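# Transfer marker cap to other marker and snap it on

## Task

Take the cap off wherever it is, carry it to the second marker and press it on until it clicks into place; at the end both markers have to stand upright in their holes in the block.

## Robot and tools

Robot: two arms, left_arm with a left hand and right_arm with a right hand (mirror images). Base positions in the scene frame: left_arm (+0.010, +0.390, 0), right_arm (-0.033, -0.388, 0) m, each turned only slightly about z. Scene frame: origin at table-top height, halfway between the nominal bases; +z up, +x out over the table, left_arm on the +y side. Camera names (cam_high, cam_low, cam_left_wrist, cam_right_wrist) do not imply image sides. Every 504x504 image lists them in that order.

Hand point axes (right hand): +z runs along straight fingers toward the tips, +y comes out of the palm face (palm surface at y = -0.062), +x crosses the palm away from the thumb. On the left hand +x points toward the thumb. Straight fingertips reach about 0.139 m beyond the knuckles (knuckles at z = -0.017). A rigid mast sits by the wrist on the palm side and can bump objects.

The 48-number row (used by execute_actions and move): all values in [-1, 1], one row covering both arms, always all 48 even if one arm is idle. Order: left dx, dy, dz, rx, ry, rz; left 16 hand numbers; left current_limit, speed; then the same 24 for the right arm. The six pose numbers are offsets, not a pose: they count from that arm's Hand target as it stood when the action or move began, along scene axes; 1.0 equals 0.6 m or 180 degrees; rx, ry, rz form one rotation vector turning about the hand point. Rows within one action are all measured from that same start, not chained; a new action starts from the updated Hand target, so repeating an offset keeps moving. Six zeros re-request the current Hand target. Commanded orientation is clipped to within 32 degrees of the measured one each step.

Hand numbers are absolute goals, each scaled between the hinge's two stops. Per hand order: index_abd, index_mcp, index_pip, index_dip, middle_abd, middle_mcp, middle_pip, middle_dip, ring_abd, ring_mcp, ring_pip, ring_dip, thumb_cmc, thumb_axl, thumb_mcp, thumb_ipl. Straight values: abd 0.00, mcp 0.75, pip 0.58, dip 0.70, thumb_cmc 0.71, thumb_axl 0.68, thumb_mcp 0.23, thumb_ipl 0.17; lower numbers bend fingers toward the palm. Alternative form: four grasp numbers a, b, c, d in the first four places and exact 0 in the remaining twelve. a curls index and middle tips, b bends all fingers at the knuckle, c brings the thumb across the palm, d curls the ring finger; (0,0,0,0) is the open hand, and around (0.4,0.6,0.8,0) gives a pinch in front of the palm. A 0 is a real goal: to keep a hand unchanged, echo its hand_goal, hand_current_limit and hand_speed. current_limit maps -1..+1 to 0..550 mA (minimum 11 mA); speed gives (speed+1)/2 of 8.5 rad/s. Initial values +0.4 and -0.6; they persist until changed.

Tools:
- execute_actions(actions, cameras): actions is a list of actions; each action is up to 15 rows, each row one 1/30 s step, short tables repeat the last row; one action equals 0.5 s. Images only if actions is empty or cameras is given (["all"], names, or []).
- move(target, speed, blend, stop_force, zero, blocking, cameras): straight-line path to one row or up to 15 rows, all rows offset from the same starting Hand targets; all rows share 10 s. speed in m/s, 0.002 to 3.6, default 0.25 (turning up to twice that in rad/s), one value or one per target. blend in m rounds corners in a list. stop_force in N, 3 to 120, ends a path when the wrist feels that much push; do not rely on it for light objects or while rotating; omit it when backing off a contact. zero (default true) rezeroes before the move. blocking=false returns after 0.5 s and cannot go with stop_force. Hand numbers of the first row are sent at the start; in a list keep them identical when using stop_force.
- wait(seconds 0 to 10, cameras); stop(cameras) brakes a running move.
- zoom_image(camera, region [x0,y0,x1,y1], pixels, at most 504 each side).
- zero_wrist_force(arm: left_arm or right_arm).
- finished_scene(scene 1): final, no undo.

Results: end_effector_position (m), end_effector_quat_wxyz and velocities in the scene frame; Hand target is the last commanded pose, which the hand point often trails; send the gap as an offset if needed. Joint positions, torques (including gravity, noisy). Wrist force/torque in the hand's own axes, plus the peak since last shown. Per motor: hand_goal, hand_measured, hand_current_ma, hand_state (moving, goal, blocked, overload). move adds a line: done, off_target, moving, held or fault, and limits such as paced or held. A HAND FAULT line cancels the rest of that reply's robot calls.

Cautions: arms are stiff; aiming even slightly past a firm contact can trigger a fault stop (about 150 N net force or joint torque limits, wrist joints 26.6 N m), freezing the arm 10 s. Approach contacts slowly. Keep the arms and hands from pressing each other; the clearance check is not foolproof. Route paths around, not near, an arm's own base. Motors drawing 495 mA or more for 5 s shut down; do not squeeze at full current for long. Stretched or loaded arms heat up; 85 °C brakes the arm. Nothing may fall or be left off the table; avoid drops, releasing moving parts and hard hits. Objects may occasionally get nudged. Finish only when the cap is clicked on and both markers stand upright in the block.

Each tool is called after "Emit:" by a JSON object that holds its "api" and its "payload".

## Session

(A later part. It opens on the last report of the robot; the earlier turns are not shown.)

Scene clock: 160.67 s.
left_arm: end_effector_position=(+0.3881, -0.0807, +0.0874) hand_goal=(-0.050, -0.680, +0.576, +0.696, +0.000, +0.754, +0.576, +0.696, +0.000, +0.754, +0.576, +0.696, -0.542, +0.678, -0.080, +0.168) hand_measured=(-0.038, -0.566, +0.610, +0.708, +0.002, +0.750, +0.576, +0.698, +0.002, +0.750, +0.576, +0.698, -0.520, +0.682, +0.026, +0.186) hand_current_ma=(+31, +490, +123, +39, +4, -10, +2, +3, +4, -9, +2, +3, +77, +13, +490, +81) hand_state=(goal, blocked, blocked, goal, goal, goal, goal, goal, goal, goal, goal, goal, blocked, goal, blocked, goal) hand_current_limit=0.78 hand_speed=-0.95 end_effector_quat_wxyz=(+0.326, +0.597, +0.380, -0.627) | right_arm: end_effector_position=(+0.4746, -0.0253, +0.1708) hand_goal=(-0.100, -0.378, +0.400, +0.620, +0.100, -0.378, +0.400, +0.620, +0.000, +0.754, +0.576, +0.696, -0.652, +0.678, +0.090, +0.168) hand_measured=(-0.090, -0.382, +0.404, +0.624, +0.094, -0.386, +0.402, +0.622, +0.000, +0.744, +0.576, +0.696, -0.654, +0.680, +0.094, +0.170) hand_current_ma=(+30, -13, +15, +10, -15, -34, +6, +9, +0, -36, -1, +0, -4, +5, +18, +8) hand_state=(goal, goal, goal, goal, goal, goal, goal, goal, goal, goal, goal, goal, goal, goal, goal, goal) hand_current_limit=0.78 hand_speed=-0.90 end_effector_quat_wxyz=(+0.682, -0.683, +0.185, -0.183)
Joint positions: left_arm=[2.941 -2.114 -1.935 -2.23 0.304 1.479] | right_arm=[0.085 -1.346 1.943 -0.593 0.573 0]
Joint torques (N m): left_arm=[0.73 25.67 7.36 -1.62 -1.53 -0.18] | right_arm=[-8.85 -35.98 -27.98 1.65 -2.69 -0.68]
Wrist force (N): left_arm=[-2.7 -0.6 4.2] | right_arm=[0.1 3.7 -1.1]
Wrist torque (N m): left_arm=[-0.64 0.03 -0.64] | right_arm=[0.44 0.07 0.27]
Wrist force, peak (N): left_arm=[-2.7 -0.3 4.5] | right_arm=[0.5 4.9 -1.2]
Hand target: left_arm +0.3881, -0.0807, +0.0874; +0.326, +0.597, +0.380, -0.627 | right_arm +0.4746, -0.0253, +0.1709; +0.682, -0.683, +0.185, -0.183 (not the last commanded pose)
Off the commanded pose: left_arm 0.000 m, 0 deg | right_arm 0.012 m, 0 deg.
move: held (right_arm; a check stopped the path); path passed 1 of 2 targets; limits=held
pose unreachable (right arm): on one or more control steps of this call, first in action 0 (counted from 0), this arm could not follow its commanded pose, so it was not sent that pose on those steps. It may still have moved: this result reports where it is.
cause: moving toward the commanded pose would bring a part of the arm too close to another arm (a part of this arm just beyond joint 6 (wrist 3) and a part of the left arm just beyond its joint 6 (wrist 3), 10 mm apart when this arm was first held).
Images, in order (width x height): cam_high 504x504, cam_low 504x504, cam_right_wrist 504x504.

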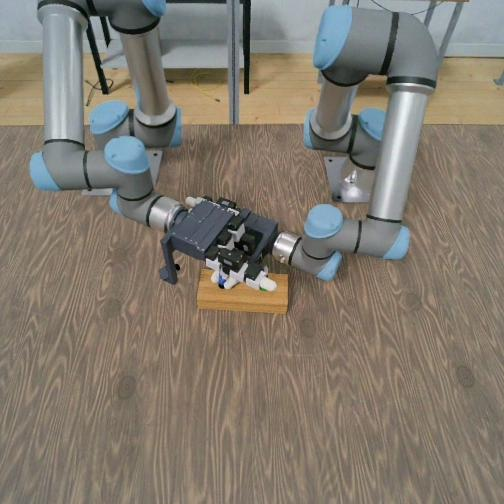

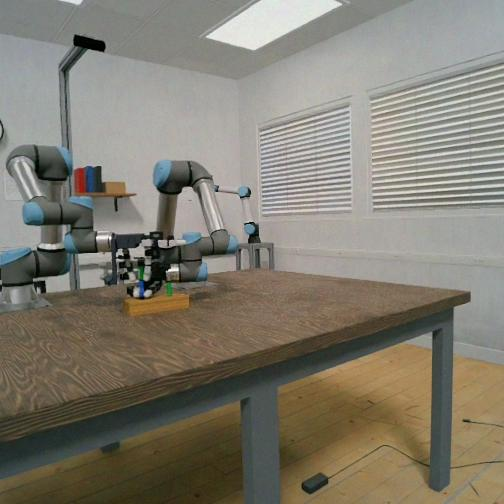

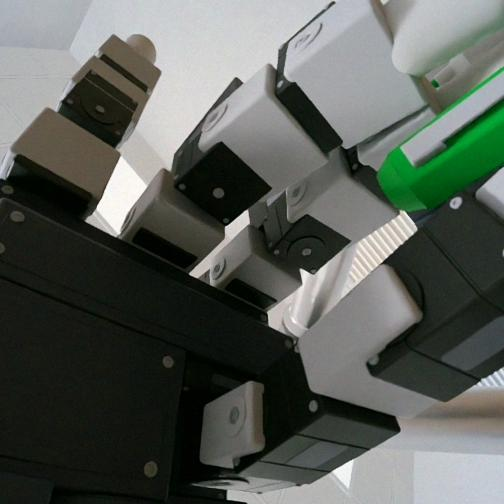

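Emit:
{"api": "move", "payload": {"target": [[0,0,0,0,0,0, -0.05,-0.68,0.576,0.696, 0,0.754,0.576,0.696, 0,0.754,0.576,0.696, -0.543,0.678,-0.08,0.168, 0.78,-0.95, 0,0,0,0,0,0, -0.1,-0.48,0.4,0.62, 0.1,-0.48,0.4,0.62, 0,0.754,0.576,0.696, -0.653,0.678,-0.08,0.168, 0.7,-0.95],[0,0,0,0,0,0, -0.05,-0.53,0.576,0.696, 0,0.754,0.576,0.696, 0,0.754,0.576,0.696, -0.543,0.678,0.07,0.168, 0.78,-0.93, 0,0,0,0,0,0, -0.1,-0.48,0.4,0.62, 0.1,-0.48,0.4,0.62, 0,0.754,0.576,0.696, -0.653,0.678,-0.08,0.168, 0.7,-0.95],[0,0,0,0,0,0, -0.05,-0.53,0.576,0.696, 0,0.754,0.576,0.696, 0,0.754,0.576,0.696, -0.543,0.678,0.07,0.168, 0.78,-0.93, 0,0,0.02,0,0,0, -0.1,-0.48,0.4,0.62, 0.1,-0.48,0.4,0.62, 0,0.754,0.576,0.696, -0.653,0.678,-0.08,0.168, 0.7,-0.95],[0,0,0,0,0,0, -0.05,-0.68,0.576,0.696, 0,0.754,0.576,0.696, 0,0.754,0.576,0.696, -0.543,0.678,-0.08,0.168, 0.78,-0.95, 0,0,0.02,0,0,0, -0.1,-0.48,0.4,0.62, 0.1,-0.48,0.4,0.62, 0,0.754,0.576,0.696, -0.653,0.678,-0.08,0.168, 0.7,-0.95]], "speed": 0.04, "cameras": ["cam_low","cam_high"]}}

Emit:
{"api": "zoom_image", "payload": {"camera": "cam_low", "region": [100, 220, 200, 320]}}

Emit:
{"api": "zoom_image", "payload": {"camera": "cam_high", "region": [190, 220, 290, 320]}}

Scene clock: 166.23 s.
left_arm: end_effector_position=(+0.3881, -0.0807, +0.0874) hand_goal=(-0.050, -0.680, +0.576, +0.696, +0.000, +0.754, +0.576, +0.696, +0.000, +0.754, +0.576, +0.696, -0.542, +0.678, -0.080, +0.168) hand_measured=(-0.040, -0.562, +0.608, +0.708, +0.002, +0.750, +0.576, +0.698, +0.002, +0.750, +0.576, +0.698, -0.522, +0.682, +0.026, +0.184) hand_current_ma=(+25, +490, +117, +38, +4, -10, +2, +3, +4, -9, +2, +3, +67, +13, +489, +75) hand_state=(goal, blocked, blocked, goal, goal, goal, goal, goal, goal, goal, goal, goal, goal, goal, blocked, goal) hand_current_limit=0.78 hand_speed=-0.95 end_effector_quat_wxyz=(+0.326, +0.597, +0.380, -0.627) | right_arm: end_effector_position=(+0.4746, -0.0253, +0.1829) hand_goal=(-0.100, -0.480, +0.400, +0.620, +0.100, -0.480, +0.400, +0.620, +0.000, +0.754, +0.576, +0.696, -0.652, +0.678, -0.080, +0.168) hand_measured=(-0.082, -0.436, +0.414, +0.624, +0.094, -0.466, +0.404, +0.622, +0.000, +0.744, +0.576, +0.696, -0.658, +0.680, +0.032, +0.182) hand_current_ma=(+58, +198, +56, +15, -15, +58, +15, +8, +0, -36, -1, +0, -19, +4, +467, +72) hand_state=(goal, blocked, goal, goal, goal, goal, goal, goal, goal, goal, goal, goal, goal, goal, blocked, goal) hand_current_limit=0.70 hand_speed=-0.95 end_effector_quat_wxyz=(+0.682, -0.683, +0.185, -0.183)
Joint positions: left_arm=[2.941 -2.114 -1.935 -2.23 0.304 1.479] | right_arm=[0.085 -1.362 1.928 -0.561 0.573 0]
Joint torques (N m): left_arm=[-0.39 26.73 7.67 -1.66 -1.54 0.63] | right_arm=[8.22 -35.22 -29.34 1.53 0.73 -1.59]
Wrist force (N): left_arm=[-2.6 -0.5 4.1] | right_arm=[0.1 3.8 -1.2]
Wrist torque (N m): left_arm=[-0.64 0.01 -0.63] | right_arm=[0.46 0.04 0.33]
Wrist force, peak (N): left_arm=[-3.2 -0.3 4.7] | right_arm=[0.5 4.3 -1.1]
Hand target: left_arm +0.3881, -0.0807, +0.0874; +0.326, +0.597, +0.380, -0.627 | right_arm +0.4746, -0.0253, +0.1829; +0.682, -0.683, +0.185, -0.183
Off the commanded pose: left_arm 0.000 m, 0 deg | right_arm 0.000 m, 0 deg.
move: done
Images, in order (width x height): cam_high 504x504, cam_low 504x504.

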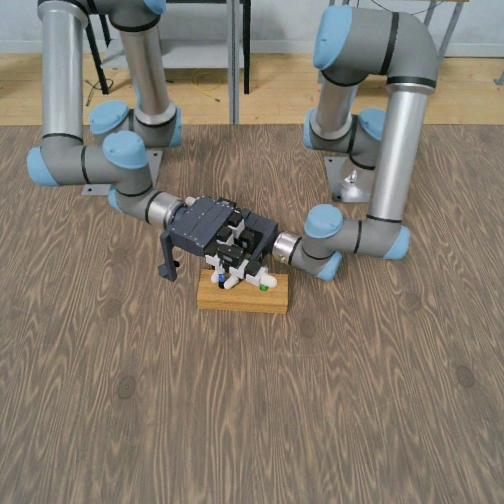

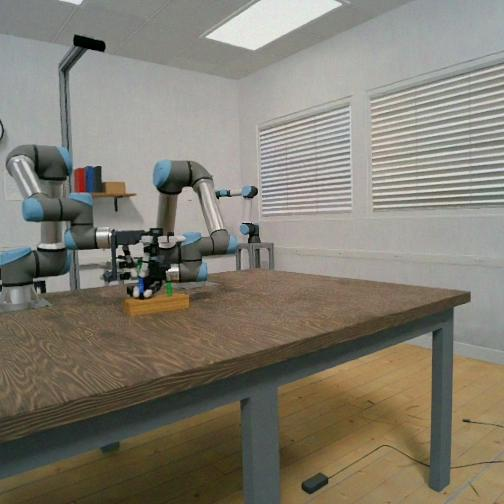

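Scaled by 5.040.

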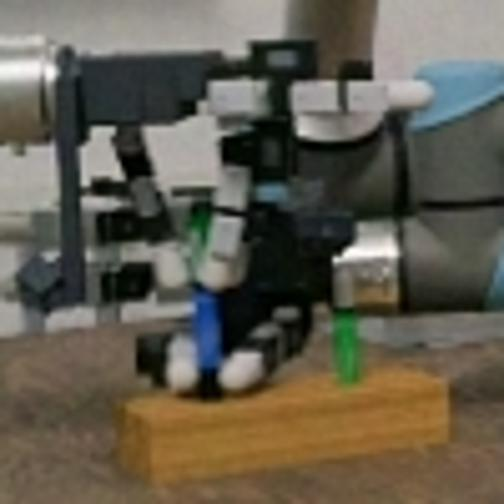

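Scaled by 5.040.

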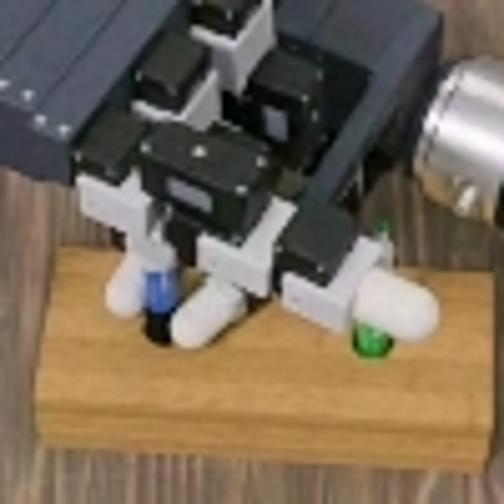

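Emit:
{"api": "move", "payload": {"target": [[0,0,0,0,0,0, -0.05,-0.68,0.576,0.696, 0,0.754,0.576,0.696, 0,0.754,0.576,0.696, -0.543,0.678,-0.08,0.168, 0.78,-0.95, 0,0,0,0,0,0, -0.1,-0.379,0.4,0.62, 0.1,-0.379,0.4,0.62, 0,0.754,0.576,0.696, -0.653,0.678,0.09,0.168, 0.78,-0.9],[0,0,0,0,0,0, -0.05,-0.68,0.576,0.696, 0,0.754,0.576,0.696, 0,0.754,0.576,0.696, -0.543,0.678,-0.08,0.168, 0.78,-0.95, 0,0,-0.02,0,0,0, -0.1,-0.379,0.4,0.62, 0.1,-0.379,0.4,0.62, 0,0.754,0.576,0.696, -0.653,0.678,0.09,0.168, 0.78,-0.9]], "speed": 0.04, "cameras": ["cam_low","cam_high","cam_right_wrist"]}}

Emit:
{"api": "zoom_image", "payload": {"camera": "cam_low", "region": [110, 250, 170, 310]}}

Emit:
{"api": "zoom_image", "payload": {"camera": "cam_high", "region": [190, 230, 270, 310]}}

Scene clock: 168.97 s.
left_arm: end_effector_position=(+0.3881, -0.0807, +0.0874) hand_goal=(-0.050, -0.680, +0.576, +0.696, +0.000, +0.754, +0.576, +0.696, +0.000, +0.754, +0.576, +0.696, -0.542, +0.678, -0.080, +0.168) hand_measured=(-0.044, -0.564, +0.610, +0.708, +0.002, +0.750, +0.576, +0.698, +0.002, +0.750, +0.576, +0.698, -0.522, +0.682, +0.026, +0.186) hand_current_ma=(+18, +490, +127, +42, +4, -10, +2, +3, +4, -9, +2, +3, +67, +13, +490, +88) hand_state=(goal, blocked, blocked, goal, goal, goal, goal, goal, goal, goal, goal, goal, goal, goal, blocked, goal) hand_current_limit=0.78 hand_speed=-0.95 end_effector_quat_wxyz=(+0.326, +0.597, +0.380, -0.627) | right_arm: end_effector_position=(+0.4746, -0.0253, +0.1710) hand_goal=(-0.100, -0.378, +0.400, +0.620, +0.100, -0.378, +0.400, +0.620, +0.000, +0.754, +0.576, +0.696, -0.652, +0.678, +0.090, +0.168) hand_measured=(-0.090, -0.382, +0.404, +0.624, +0.096, -0.388, +0.402, +0.622, +0.000, +0.744, +0.576, +0.696, -0.654, +0.678, +0.088, +0.170) hand_current_ma=(+35, -11, +16, +11, -13, -36, +6, +8, +0, -36, -1, +0, -6, +1, -5, +9) hand_state=(goal, goal, goal, goal, goal, goal, goal, goal, goal, goal, goal, goal, goal, goal, goal, goal) hand_current_limit=0.78 hand_speed=-0.90 end_effector_quat_wxyz=(+0.682, -0.683, +0.185, -0.183)
Joint positions: left_arm=[2.941 -2.114 -1.935 -2.23 0.304 1.479] | right_arm=[0.085 -1.346 1.943 -0.593 0.573 -0.001]
Joint torques (N m): left_arm=[0.07 28.96 7.35 -1.73 -1.58 0.8] | right_arm=[9.24 -16.59 -6.97 -3.99 1.94 1.07]
Wrist force (N): left_arm=[-2.7 -0.7 4.2] | right_arm=[0.3 3.8 -1.2]
Wrist torque (N m): left_arm=[-0.67 0.03 -0.64] | right_arm=[0.46 0.04 0.30]
Wrist force, peak (N): left_arm=[-2.8 -0.6 4.4] | right_arm=[0.0 4.1 -1.3]
Hand target: left_arm +0.3881, -0.0807, +0.0874; +0.326, +0.597, +0.380, -0.627 | right_arm +0.4746, -0.0253, +0.1709; +0.682, -0.683, +0.185, -0.183
Off the commanded pose: left_arm 0.000 m, 0 deg | right_arm 0.000 m, 0 deg.
move: done
Images, in order (width x height): cam_high 504x504, cam_low 504x504, cam_right_wrist 504x504.

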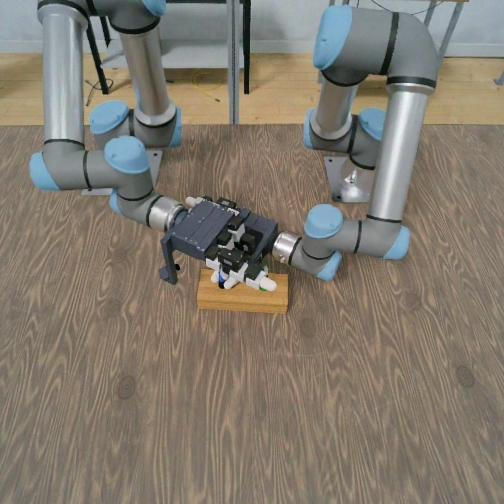

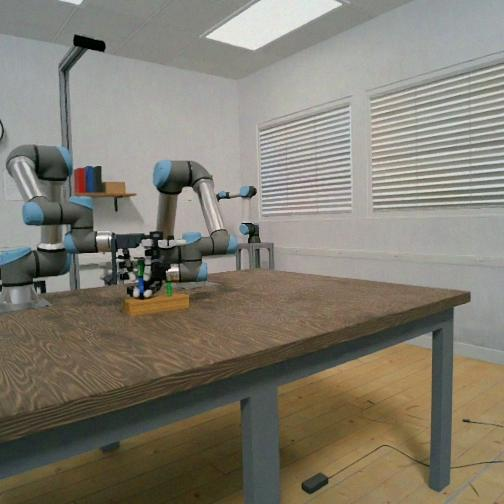

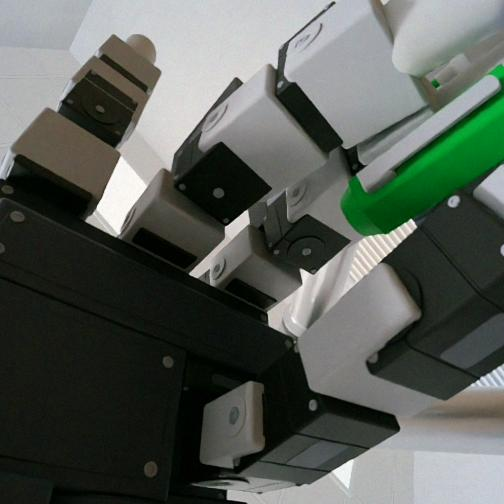

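Scaled by 8.400.

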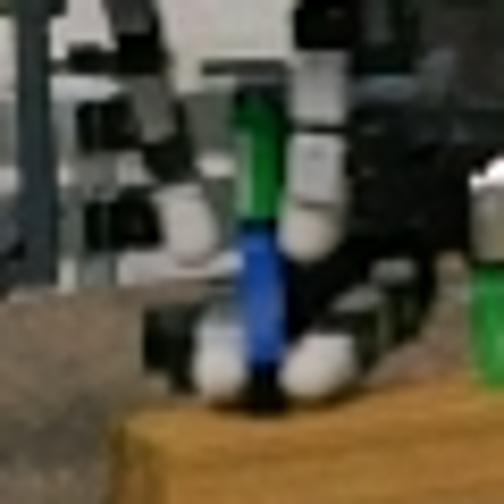

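Scaled by 6.300.

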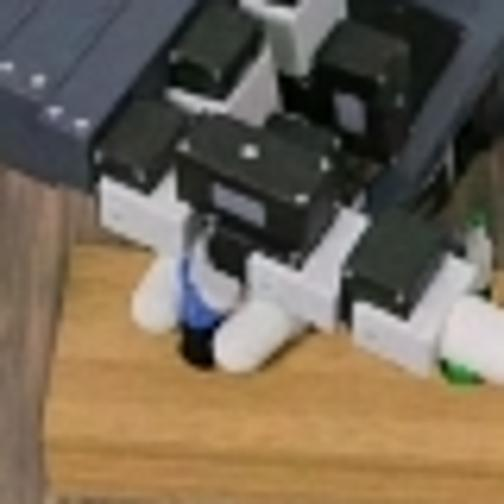

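Emit:
{"api": "move", "payload": {"target": [[0,0,0,0,0,0, -0.05,-0.68,0.576,0.696, 0,0.754,0.576,0.696, 0,0.754,0.576,0.696, -0.543,0.678,-0.08,0.168, 0.78,-0.95, 0,0,0,0,0,0, -0.1,-0.55,0.4,0.62, 0.1,-0.55,0.4,0.62, 0,0.754,0.576,0.696, -0.653,0.678,-0.12,0.168, 0.78,-0.95]], "speed": 0.04, "cameras": ["cam_low","cam_high","cam_right_wrist"]}}

Emit:
{"api": "zoom_image", "payload": {"camera": "cam_low", "region": [110, 250, 170, 310]}}

Emit:
{"api": "zoom_image", "payload": {"camera": "cam_high", "region": [190, 230, 270, 310]}}

Scene clock: 171.43 s.
left_arm: end_effector_position=(+0.3881, -0.0807, +0.0874) hand_goal=(-0.050, -0.680, +0.576, +0.696, +0.000, +0.754, +0.576, +0.696, +0.000, +0.754, +0.576, +0.696, -0.542, +0.678, -0.080, +0.168) hand_measured=(-0.038, -0.564, +0.614, +0.710, +0.002, +0.750, +0.576, +0.698, +0.002, +0.750, +0.576, +0.698, -0.524, +0.682, +0.022, +0.186) hand_current_ma=(+32, +490, +140, +48, +4, -10, +2, +3, +4, -9, +2, +3, +65, +13, +490, +88) hand_state=(goal, blocked, blocked, goal, goal, goal, goal, goal, goal, goal, goal, goal, goal, goal, blocked, goal) hand_current_limit=0.78 hand_speed=-0.95 end_effector_quat_wxyz=(+0.326, +0.597, +0.380, -0.627) | right_arm: end_effector_position=(+0.4746, -0.0253, +0.1709) hand_goal=(-0.100, -0.550, +0.400, +0.620, +0.100, -0.550, +0.400, +0.620, +0.000, +0.754, +0.576, +0.696, -0.652, +0.678, -0.120, +0.168) hand_measured=(-0.086, -0.472, +0.422, +0.628, +0.088, -0.494, +0.412, +0.622, +0.000, +0.744, +0.576, +0.696, -0.650, +0.678, +0.038, +0.182) hand_current_ma=(+48, +368, +86, +30, -35, +260, +44, +8, +0, -36, -1, +0, +4, +1, +490, +75) hand_state=(goal, blocked, blocked, goal, goal, blocked, goal, goal, goal, goal, goal, goal, goal, goal, blocked, goal) hand_current_limit=0.78 hand_speed=-0.95 end_effector_quat_wxyz=(+0.682, -0.683, +0.185, -0.183)
Joint positions: left_arm=[2.941 -2.114 -1.935 -2.23 0.304 1.479] | right_arm=[0.085 -1.346 1.943 -0.593 0.573 0]
Joint torques (N m): left_arm=[0.31 29.49 9.53 -1.6 -1.44 1.01] | right_arm=[7.85 -16.32 -8.09 -3.85 1.62 1.14]
Wrist force (N): left_arm=[-2.2 -0.3 3.9] | right_arm=[0.0 3.3 -2.0]
Wrist torque (N m): left_arm=[-0.65 0.03 -0.66] | right_arm=[0.39 0.07 0.30]
Wrist force, peak (N): left_arm=[-2.7 -0.5 4.5] | right_arm=[0.0 3.9 -1.4]
Hand target: left_arm +0.3881, -0.0807, +0.0874; +0.326, +0.597, +0.380, -0.627 | right_arm +0.4746, -0.0253, +0.1709; +0.682, -0.683, +0.185, -0.183
Off the commanded pose: left_arm 0.000 m, 0 deg | right_arm 0.000 m, 0 deg.
move: done
Images, in order (width x height): cam_high 504x504, cam_low 504x504, cam_right_wrist 504x504.

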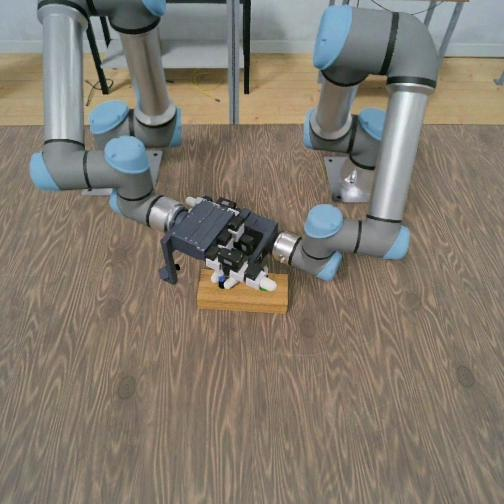

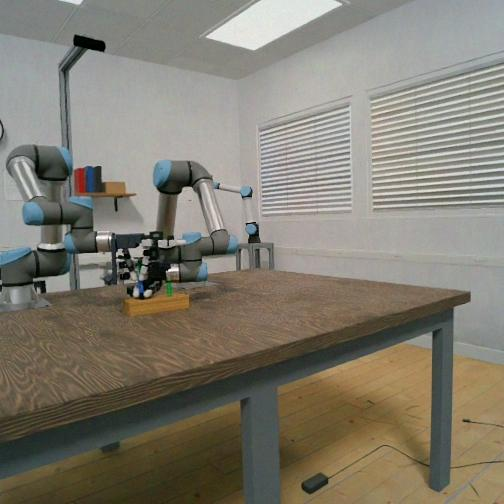

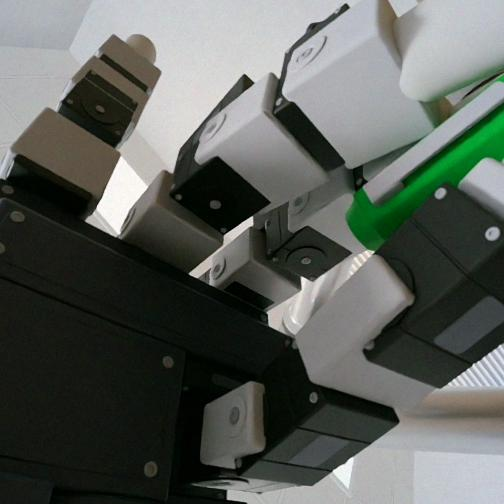

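Scaled by 8.400.

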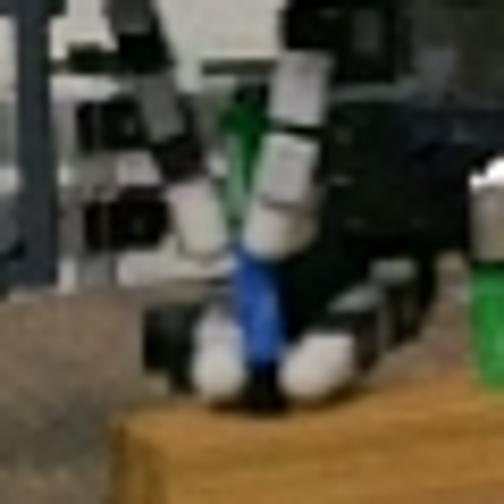

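Scaled by 6.300.

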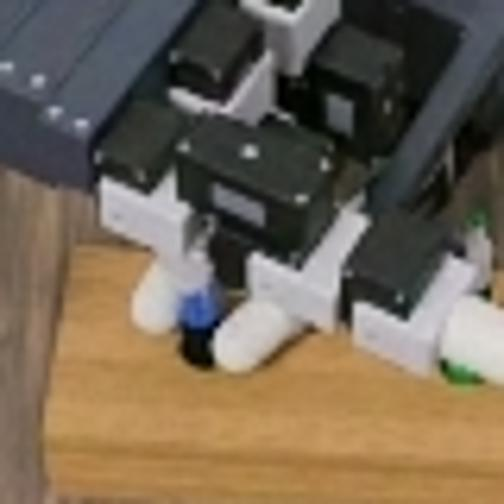

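Emit:
{"api": "move", "payload": {"target": [[0,0,0,0,0,0, -0.05,-0.7,0.576,0.696, 0,0.754,0.576,0.696, 0,0.754,0.576,0.696, -0.543,0.678,-0.12,0.168, 0.78,-0.9, 0,0,0.02,0,0,0, -0.1,-0.55,0.4,0.62, 0.1,-0.57,0.4,0.62, 0,0.754,0.576,0.696, -0.653,0.678,-0.12,0.168, 0.78,-0.9]], "speed": 0.015, "cameras": ["cam_low","cam_high","cam_right_wrist"]}}

Emit:
{"api": "zoom_image", "payload": {"camera": "cam_low", "region": [110, 250, 170, 310]}}

Emit:
{"api": "zoom_image", "payload": {"camera": "cam_high", "region": [190, 230, 270, 310]}}

Scene clock: 173.10 s.
left_arm: end_effector_position=(+0.3881, -0.0807, +0.0874) hand_goal=(-0.050, -0.700, +0.576, +0.696, +0.000, +0.754, +0.576, +0.696, +0.000, +0.754, +0.576, +0.696, -0.542, +0.678, -0.120, +0.168) hand_measured=(-0.074, -0.564, +0.614, +0.710, +0.002, +0.750, +0.576, +0.698, +0.002, +0.750, +0.576, +0.698, -0.576, +0.670, +0.020, +0.186) hand_current_ma=(-73, +490, +140, +48, +4, -10, +2, +3, +4, -9, +2, +3, -131, -30, +490, +89) hand_state=(blocked, blocked, blocked, goal, goal, goal, goal, goal, goal, goal, goal, goal, blocked, goal, blocked, goal) hand_current_limit=0.78 hand_speed=-0.90 end_effector_quat_wxyz=(+0.326, +0.597, +0.380, -0.627) | right_arm: end_effector_position=(+0.4746, -0.0253, +0.1828) hand_goal=(-0.100, -0.550, +0.400, +0.620, +0.100, -0.570, +0.400, +0.620, +0.000, +0.754, +0.576, +0.696, -0.652, +0.678, -0.120, +0.168) hand_measured=(-0.082, -0.474, +0.424, +0.630, +0.084, -0.512, +0.414, +0.622, +0.000, +0.744, +0.576, +0.696, -0.644, +0.680, +0.038, +0.188) hand_current_ma=(+58, +355, +93, +36, -54, +269, +55, +8, +0, -36, -1, +0, +28, +6, +490, +111) hand_state=(goal, blocked, blocked, goal, goal, blocked, goal, goal, goal, goal, goal, goal, goal, goal, blocked, blocked) hand_current_limit=0.78 hand_speed=-0.90 end_effector_quat_wxyz=(+0.682, -0.683, +0.185, -0.183)
Joint positions: left_arm=[2.941 -2.114 -1.935 -2.23 0.304 1.479] | right_arm=[0.085 -1.362 1.928 -0.562 0.573 0]
Joint torques (N m): left_arm=[0.26 29.37 9.61 -1.53 -1.47 1] | right_arm=[4.04 -36.61 -30.3 1.18 1.49 -0.2]
Wrist force (N): left_arm=[-6.3 -1.1 4.0] | right_arm=[0.3 7.8 -1.8]
Wrist torque (N m): left_arm=[-0.68 0.19 -0.49] | right_arm=[0.65 0.02 0.29]
Wrist force, peak (N): left_arm=[-6.8 -1.0 4.3] | right_arm=[0.2 8.1 -1.7]
Hand target: left_arm +0.3881, -0.0807, +0.0874; +0.326, +0.597, +0.380, -0.627 | right_arm +0.4746, -0.0253, +0.1829; +0.682, -0.683, +0.185, -0.183
Off the commanded pose: left_arm 0.000 m, 0 deg | right_arm 0.000 m, 0 deg.
move: done
Images, in order (width x height): cam_high 504x504, cam_low 504x504, cam_right_wrist 504x504.

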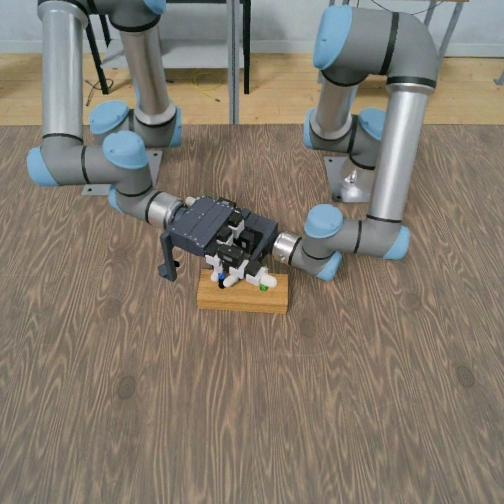

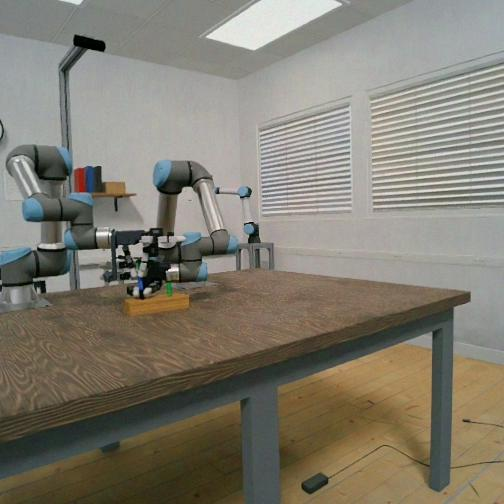

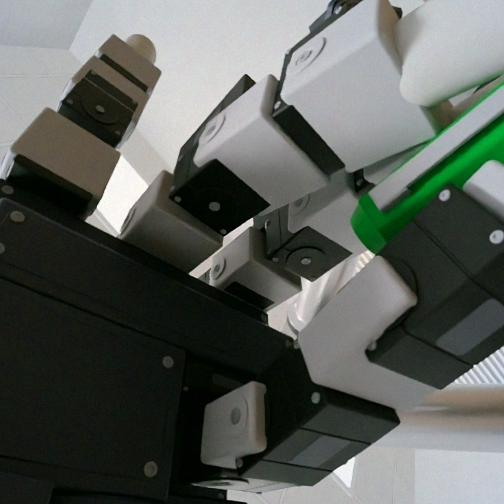

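Scaled by 8.400.

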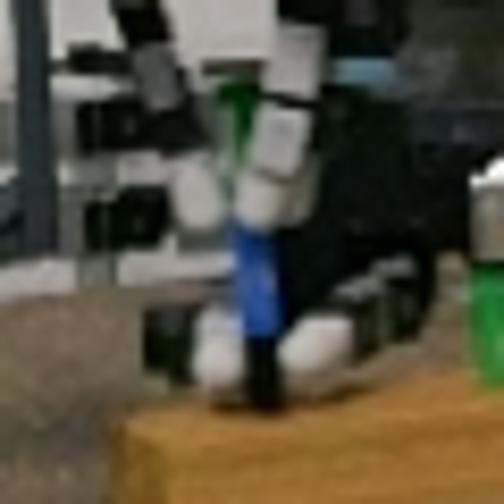

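Scaled by 6.300.

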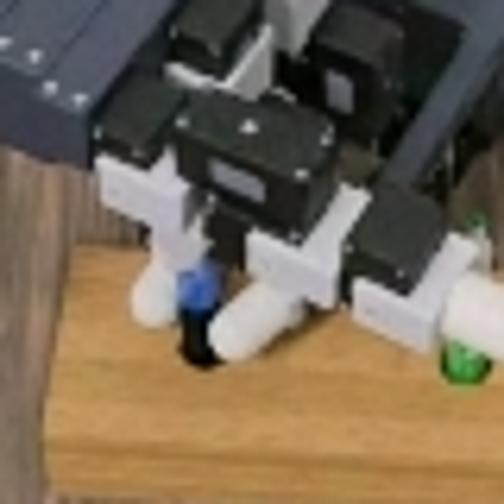

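Emit:
{"api": "move", "payload": {"target": [[0,0,-0.01,0,0,0, 0.03,-0.7,0.576,0.696, 0,0.754,0.576,0.696, 0,0.754,0.576,0.696, -0.48,0.678,-0.12,0.168, 1.0,-0.9, 0,0,0.0,0,0,0, -0.1,-0.57,0.4,0.62, 0.1,-0.59,0.4,0.62, 0,0.754,0.576,0.696, -0.653,0.678,-0.13,0.168, 1.0,-0.9]], "speed": 0.015, "cameras": ["cam_low","cam_high","cam_right_wrist"]}}

Emit:
{"api": "zoom_image", "payload": {"camera": "cam_low", "region": [110, 250, 170, 310]}}

Emit:
{"api": "execute_actions", "payload": {"actions": [[[0,0,0,0,0,0, 0.03,-0.7,0.576,0.696, 0,0.754,0.576,0.696, 0,0.754,0.576,0.696, -0.48,0.678,-0.12,0.168, 0.78,-0.9, 0,0,0.0,0,0,0, -0.1,-0.57,0.4,0.62, 0.1,-0.59,0.4,0.62, 0,0.754,0.576,0.696, -0.653,0.678,-0.13,0.168, 0.78,-0.9]]]}}

Scene clock: 177.13 s.
left_arm: end_effector_position=(+0.3881, -0.0807, +0.0815) hand_goal=(+0.030, -0.700, +0.576, +0.696, +0.000, +0.754, +0.576, +0.696, +0.000, +0.754, +0.576, +0.696, -0.480, +0.678, -0.120, +0.168) hand_measured=(-0.060, -0.566, +0.614, +0.712, +0.002, +0.750, +0.576, +0.698, +0.002, +0.750, +0.576, +0.698, -0.566, +0.668, +0.018, +0.186) hand_current_ma=(-331, +550, +144, +55, +4, -10, +2, +3, +4, -9, +2, +3, -368, -43, +550, +91) hand_state=(blocked, blocked, blocked, goal, goal, goal, goal, goal, goal, goal, goal, goal, blocked, goal, blocked, goal) hand_current_limit=1.00 hand_speed=-0.90 end_effector_quat_wxyz=(+0.326, +0.597, +0.380, -0.627) | right_arm: end_effector_position=(+0.4746, -0.0253, +0.1829) hand_goal=(-0.100, -0.570, +0.400, +0.620, +0.100, -0.590, +0.400, +0.620, +0.000, +0.754, +0.576, +0.696, -0.652, +0.678, -0.130, +0.168) hand_measured=(-0.078, -0.480, +0.428, +0.632, +0.082, -0.520, +0.416, +0.622, +0.000, +0.744, +0.576, +0.696, -0.642, +0.680, +0.038, +0.192) hand_current_ma=(+72, +426, +110, +43, -63, +325, +61, +9, +0, -36, -1, +0, +36, +9, +550, +133) hand_state=(blocked, blocked, blocked, goal, goal, blocked, goal, goal, goal, goal, goal, goal, goal, goal, blocked, blocked) hand_current_limit=1.00 hand_speed=-0.90 end_effector_quat_wxyz=(+0.682, -0.683, +0.185, -0.183)
Joint positions: left_arm=[2.941 -2.126 -1.937 -2.216 0.304 1.479] | right_arm=[0.085 -1.362 1.928 -0.561 0.573 0]
Joint torques (N m): left_arm=[-0.2 18.11 3.1 2.25 -1.37 -1.55] | right_arm=[-0.72 -35.19 -27.58 1 1.22 -1.17]
Wrist force (N): left_arm=[-12.8 -7.1 4.1] | right_arm=[0.1 4.3 -1.6]
Wrist torque (N m): left_arm=[-0.91 0.25 -0.54] | right_arm=[0.42 0.03 0.32]
Wrist force, peak (N): left_arm=[-13.4 -7.3 4.1] | right_arm=[0.4 8.1 -1.8]
Hand target: left_arm +0.3881, -0.0807, +0.0814; +0.326, +0.597, +0.380, -0.627 | right_arm +0.4746, -0.0253, +0.1829; +0.682, -0.683, +0.185, -0.183
Off the commanded pose: left_arm 0.000 m, 0 deg | right_arm 0.000 m, 0 deg.
move: done
Images, in order (width x height): cam_high 504x504, cam_low 504x504, cam_right_wrist 504x504.

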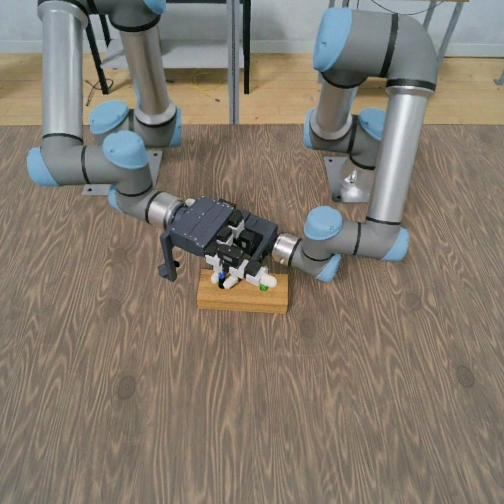

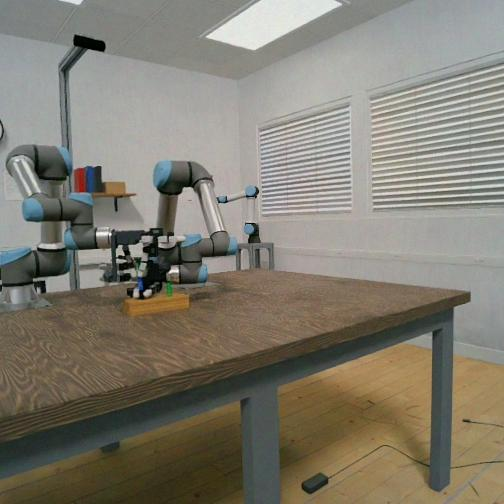

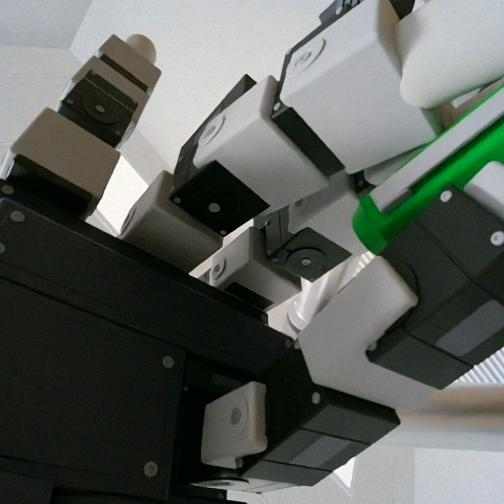

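Scaled by 8.400.

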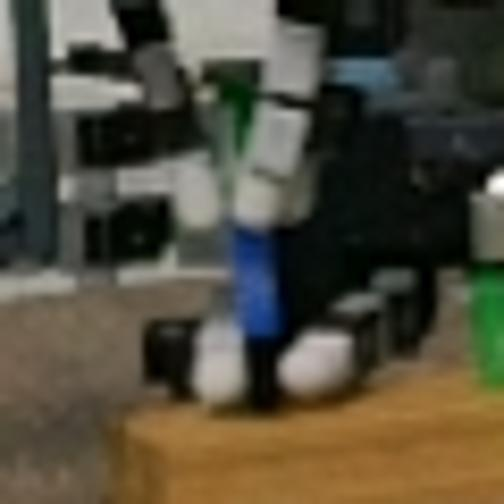

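Scene clock: 177.83 s.
left_arm: end_effector_position=(+0.3881, -0.0807, +0.0814) hand_goal=(+0.030, -0.700, +0.576, +0.696, +0.000, +0.754, +0.576, +0.696, +0.000, +0.754, +0.576, +0.696, -0.480, +0.678, -0.120, +0.168) hand_measured=(-0.062, -0.566, +0.614, +0.712, +0.002, +0.750, +0.576, +0.698, +0.002, +0.750, +0.576, +0.698, -0.566, +0.668, +0.018, +0.186) hand_current_ma=(-332, +489, +144, +57, +4, -10, +2, +3, +4, -9, +2, +3, -368, -43, +490, +91) hand_state=(blocked, blocked, blocked, goal, goal, goal, goal, goal, goal, goal, goal, goal, blocked, goal, blocked, goal) hand_current_limit=0.78 hand_speed=-0.90 end_effector_quat_wxyz=(+0.326, +0.597, +0.380, -0.627) | right_arm: end_effector_position=(+0.4746, -0.0253, +0.1829) hand_goal=(-0.100, -0.570, +0.400, +0.620, +0.100, -0.590, +0.400, +0.620, +0.000, +0.754, +0.576, +0.696, -0.652, +0.678, -0.130, +0.168) hand_measured=(-0.078, -0.480, +0.428, +0.632, +0.082, -0.520, +0.416, +0.622, +0.000, +0.744, +0.576, +0.696, -0.642, +0.680, +0.038, +0.192) hand_current_ma=(+72, +426, +110, +43, -63, +325, +61, +9, +0, -36, -1, +0, +36, +9, +490, +133) hand_state=(blocked, blocked, blocked, goal, goal, blocked, goal, goal, goal, goal, goal, goal, goal, goal, blocked, blocked) hand_current_limit=0.78 hand_speed=-0.90 end_effector_quat_wxyz=(+0.682, -0.683, +0.185, -0.183)
Joint positions: left_arm=[2.941 -2.126 -1.937 -2.216 0.304 1.479] | right_arm=[0.085 -1.362 1.928 -0.561 0.573 0]
Joint torques (N m): left_arm=[-0.57 18.7 2.91 1.83 -1.26 -2.09] | right_arm=[-2.09 -30.72 -24.83 1.14 0.79 -1.23]
Wrist force (N): left_arm=[-13.4 -7.5 4.1] | right_arm=[0.4 4.1 -1.6]
Wrist torque (N m): left_arm=[-0.91 0.26 -0.55] | right_arm=[0.41 0.00 0.33]
Wrist force, peak (N): left_arm=[-13.7 -7.8 4.3] | right_arm=[0.2 4.3 -1.8]
Hand target: left_arm +0.3881, -0.0807, +0.0814; +0.326, +0.597, +0.380, -0.627 | right_arm +0.4746, -0.0253, +0.1829; +0.682, -0.683, +0.185, -0.183
Off the commanded pose: left_arm 0.000 m, 0 deg | right_arm 0.000 m, 0 deg.

Emit:
{"api": "move", "payload": {"target": [[0,0,0.0117,0,0,0, -0.05,-0.7,0.576,0.696, 0,0.754,0.576,0.696, 0,0.754,0.576,0.696, -0.543,0.678,-0.12,0.168, 0.78,-0.9, 0,0,0.0,0,0,0, -0.1,-0.57,0.4,0.62, 0.1,-0.59,0.4,0.62, 0,0.754,0.576,0.696, -0.653,0.678,-0.13,0.168, 0.78,-0.9]], "speed": 0.015, "cameras": ["cam_low","cam_high","cam_left_wrist"]}}

Emit:
{"api": "zoom_image", "payload": {"camera": "cam_low", "region": [110, 250, 170, 310]}}

Emit:
{"api": "zoom_image", "payload": {"camera": "cam_high", "region": [190, 230, 270, 310]}}

Scene clock: 184.53 s.
left_arm: end_effector_position=(+0.3881, -0.0807, +0.0884) hand_goal=(-0.050, -0.700, +0.576, +0.696, +0.000, +0.754, +0.576, +0.696, +0.000, +0.754, +0.576, +0.696, -0.542, +0.678, -0.120, +0.168) hand_measured=(-0.014, -0.566, +0.614, +0.712, +0.002, +0.750, +0.576, +0.698, +0.002, +0.750, +0.576, +0.698, -0.534, +0.678, +0.018, +0.188) hand_current_ma=(+117, +490, +144, +57, +4, -10, +2, +3, +4, -9, +2, +3, +27, +0, +490, +99) hand_state=(blocked, blocked, blocked, goal, goal, goal, goal, goal, goal, goal, goal, goal, goal, goal, blocked, blocked) hand_current_limit=0.78 hand_speed=-0.90 end_effector_quat_wxyz=(+0.326, +0.597, +0.380, -0.627) | right_arm: end_effector_position=(+0.4746, -0.0253, +0.1829) hand_goal=(-0.100, -0.570, +0.400, +0.620, +0.100, -0.590, +0.400, +0.620, +0.000, +0.754, +0.576, +0.696, -0.652, +0.678, -0.130, +0.168) hand_measured=(-0.078, -0.482, +0.428, +0.632, +0.082, -0.520, +0.416, +0.622, +0.000, +0.744, +0.576, +0.696, -0.642, +0.680, +0.038, +0.192) hand_current_ma=(+78, +423, +110, +43, -63, +325, +61, +9, +0, -36, -1, +0, +36, +9, +490, +133) hand_state=(blocked, blocked, blocked, goal, goal, blocked, goal, goal, goal, goal, goal, goal, goal, goal, blocked, blocked) hand_current_limit=0.78 hand_speed=-0.90 end_effector_quat_wxyz=(+0.682, -0.683, +0.185, -0.183)
Joint positions: left_arm=[2.941 -2.112 -1.934 -2.232 0.304 1.479] | right_arm=[0.085 -1.362 1.928 -0.561 0.573 0]
Joint torques (N m): left_arm=[-5.95 44.31 21.76 -2.84 -1.5 1.13] | right_arm=[-5.57 -16.4 -10.07 1.2 0.8 -1.18]
Wrist force (N): left_arm=[-0.8 0.0 3.9] | right_arm=[0.0 1.9 -2.2]
Wrist torque (N m): left_arm=[-0.65 -0.02 -0.69] | right_arm=[0.26 0.03 0.35]
Wrist force, peak (N): left_arm=[-13.7 -7.7 4.2] | right_arm=[0.1 4.6 -2.1]
Hand target: left_arm +0.3881, -0.0807, +0.0885; +0.326, +0.597, +0.380, -0.627 | right_arm +0.4746, -0.0253, +0.1829; +0.682, -0.683, +0.185, -0.183
Off the commanded pose: left_arm 0.000 m, 0 deg | right_arm 0.000 m, 0 deg.
move: done
Images, in order (width x height): cam_high 504x504, cam_low 504x504, cam_left_wrist 504x504.

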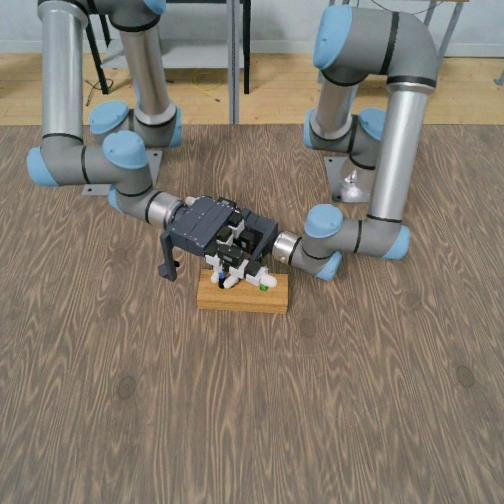

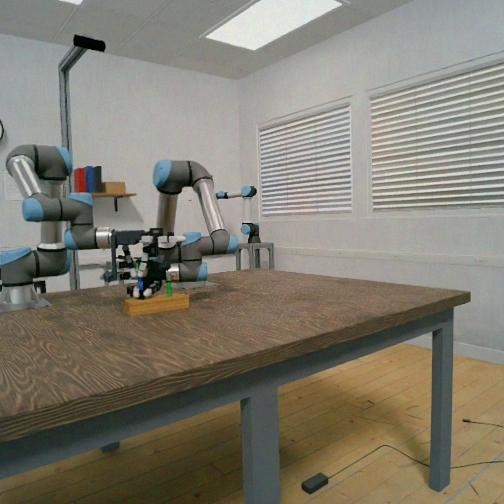

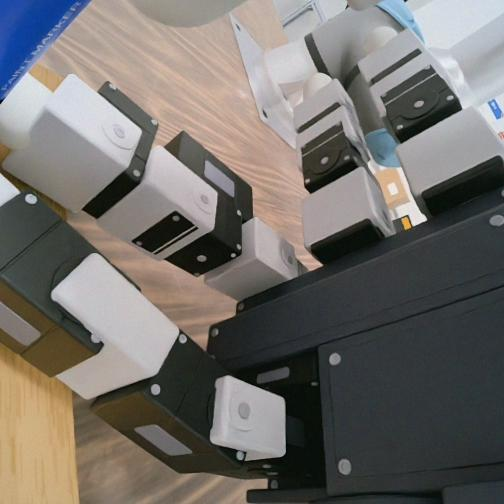

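Scaled by 8.400.

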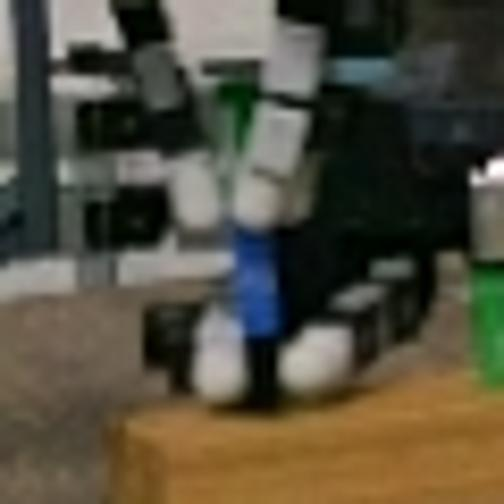

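Scaled by 6.300.

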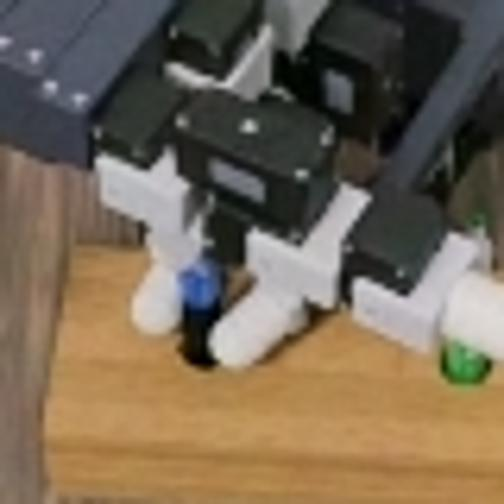

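Emit:
{"api": "move", "payload": {"target": [[0,0,0,0,0,0, -0.05,-0.42,0.576,0.696, 0,0.754,0.576,0.696, 0,0.754,0.576,0.696, -0.543,0.678,0.18,0.168, 0.4,-0.85, 0,0,0,0,0,0, -0.1,-0.57,0.4,0.62, 0.1,-0.59,0.4,0.62, 0,0.754,0.576,0.696, -0.653,0.678,-0.13,0.168, 0.78,-0.9],[-0.1438,0.083,0.0145,0,0,0, -0.05,-0.42,0.576,0.696, 0,0.754,0.576,0.696, 0,0.754,0.576,0.696, -0.543,0.678,0.18,0.168, 0.4,-0.85, 0,0,0,0,0,0, -0.1,-0.57,0.4,0.62, 0.1,-0.59,0.4,0.62, 0,0.754,0.576,0.696, -0.653,0.678,-0.13,0.168, 0.78,-0.9]], "speed": 0.08, "cameras": ["cam_low","cam_high"]}}

Emit:
{"api": "zoom_image", "payload": {"camera": "cam_low", "region": [110, 250, 170, 310]}}

Emit:
{"api": "zoom_image", "payload": {"camera": "cam_high", "region": [190, 230, 270, 310]}}

Scene clock: 201.50 s.
left_arm: end_effector_position=(+0.3019, -0.0309, +0.0971) hand_goal=(-0.050, -0.420, +0.576, +0.696, +0.000, +0.754, +0.576, +0.696, +0.000, +0.754, +0.576, +0.696, -0.542, +0.678, +0.180, +0.168) hand_measured=(-0.036, -0.422, +0.580, +0.698, +0.002, +0.750, +0.576, +0.698, +0.002, +0.750, +0.576, +0.698, -0.534, +0.678, +0.178, +0.170) hand_current_ma=(+38, -8, +8, +7, +4, -10, +2, +3, +4, -9, +2, +3, +28, +1, -8, +7) hand_state=(goal, goal, goal, goal, goal, goal, goal, goal, goal, goal, goal, goal, goal, goal, goal, goal) hand_current_limit=0.40 hand_speed=-0.85 end_effector_quat_wxyz=(+0.326, +0.597, +0.380, -0.627) | right_arm: end_effector_position=(+0.4746, -0.0253, +0.1829) hand_goal=(-0.100, -0.570, +0.400, +0.620, +0.100, -0.590, +0.400, +0.620, +0.000, +0.754, +0.576, +0.696, -0.652, +0.678, -0.130, +0.168) hand_measured=(-0.078, -0.482, +0.428, +0.632, +0.082, -0.544, +0.416, +0.622, +0.000, +0.744, +0.576, +0.696, -0.644, +0.680, +0.038, +0.192) hand_current_ma=(+78, +423, +110, +43, -64, +207, +61, +9, +0, -36, -1, +0, +30, +9, +489, +133) hand_state=(blocked, blocked, blocked, goal, goal, blocked, goal, goal, goal, goal, goal, goal, goal, goal, blocked, blocked) hand_current_limit=0.78 hand_speed=-0.90 end_effector_quat_wxyz=(+0.682, -0.683, +0.185, -0.183)
Joint positions: left_arm=[3.024 -1.931 -2.226 -2.123 0.386 1.48] | right_arm=[0.085 -1.362 1.928 -0.561 0.573 0]
Joint torques (N m): left_arm=[5.95 33.68 3.04 1.45 1.68 -1.22] | right_arm=[-9.18 -16.91 -8.96 1.04 0.39 -1.21]
Wrist force (N): left_arm=[-2.3 -0.2 4.0] | right_arm=[0.4 4.0 -1.3]
Wrist torque (N m): left_arm=[-0.57 -0.11 -0.53] | right_arm=[0.50 0.03 0.29]
Wrist force, peak (N): left_arm=[-3.1 -0.5 4.6] | right_arm=[-0.1 4.2 -1.6]
Hand target: left_arm +0.3018, -0.0309, +0.0972; +0.326, +0.597, +0.380, -0.627 | right_arm +0.4746, -0.0253, +0.1829; +0.682, -0.683, +0.185, -0.183
Off the commanded pose: left_arm 0.000 m, 0 deg | right_arm 0.000 m, 0 deg.
move: done
Images, in order (width x height): cam_high 504x504, cam_low 504x504.

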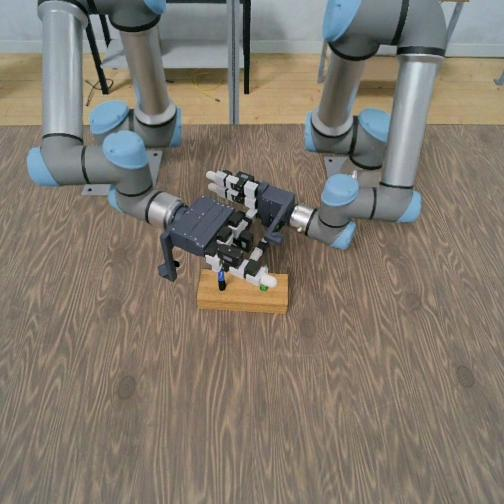

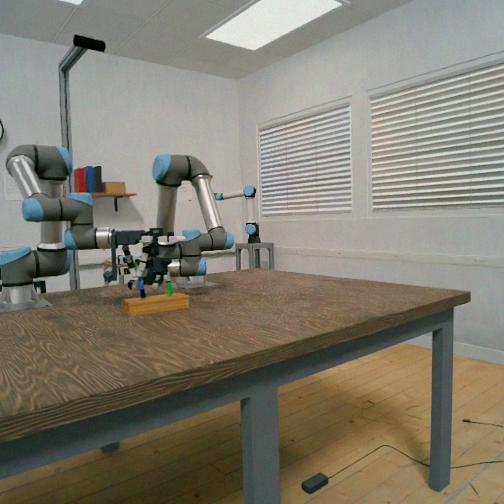

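Scaled by 8.400.

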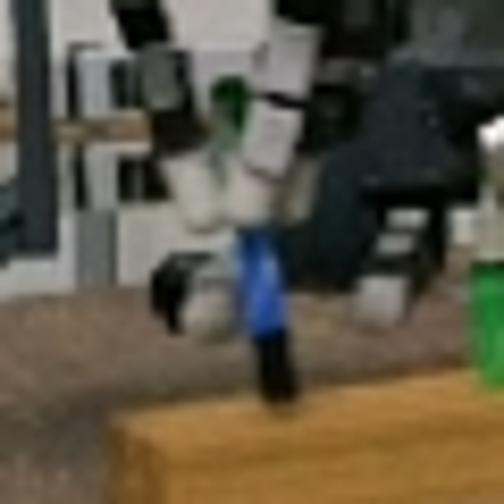

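Scaled by 6.300.

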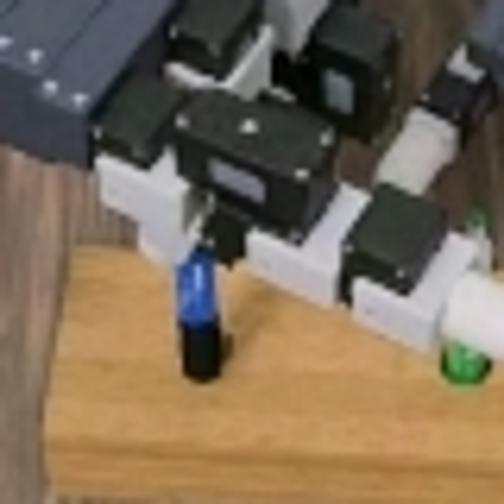

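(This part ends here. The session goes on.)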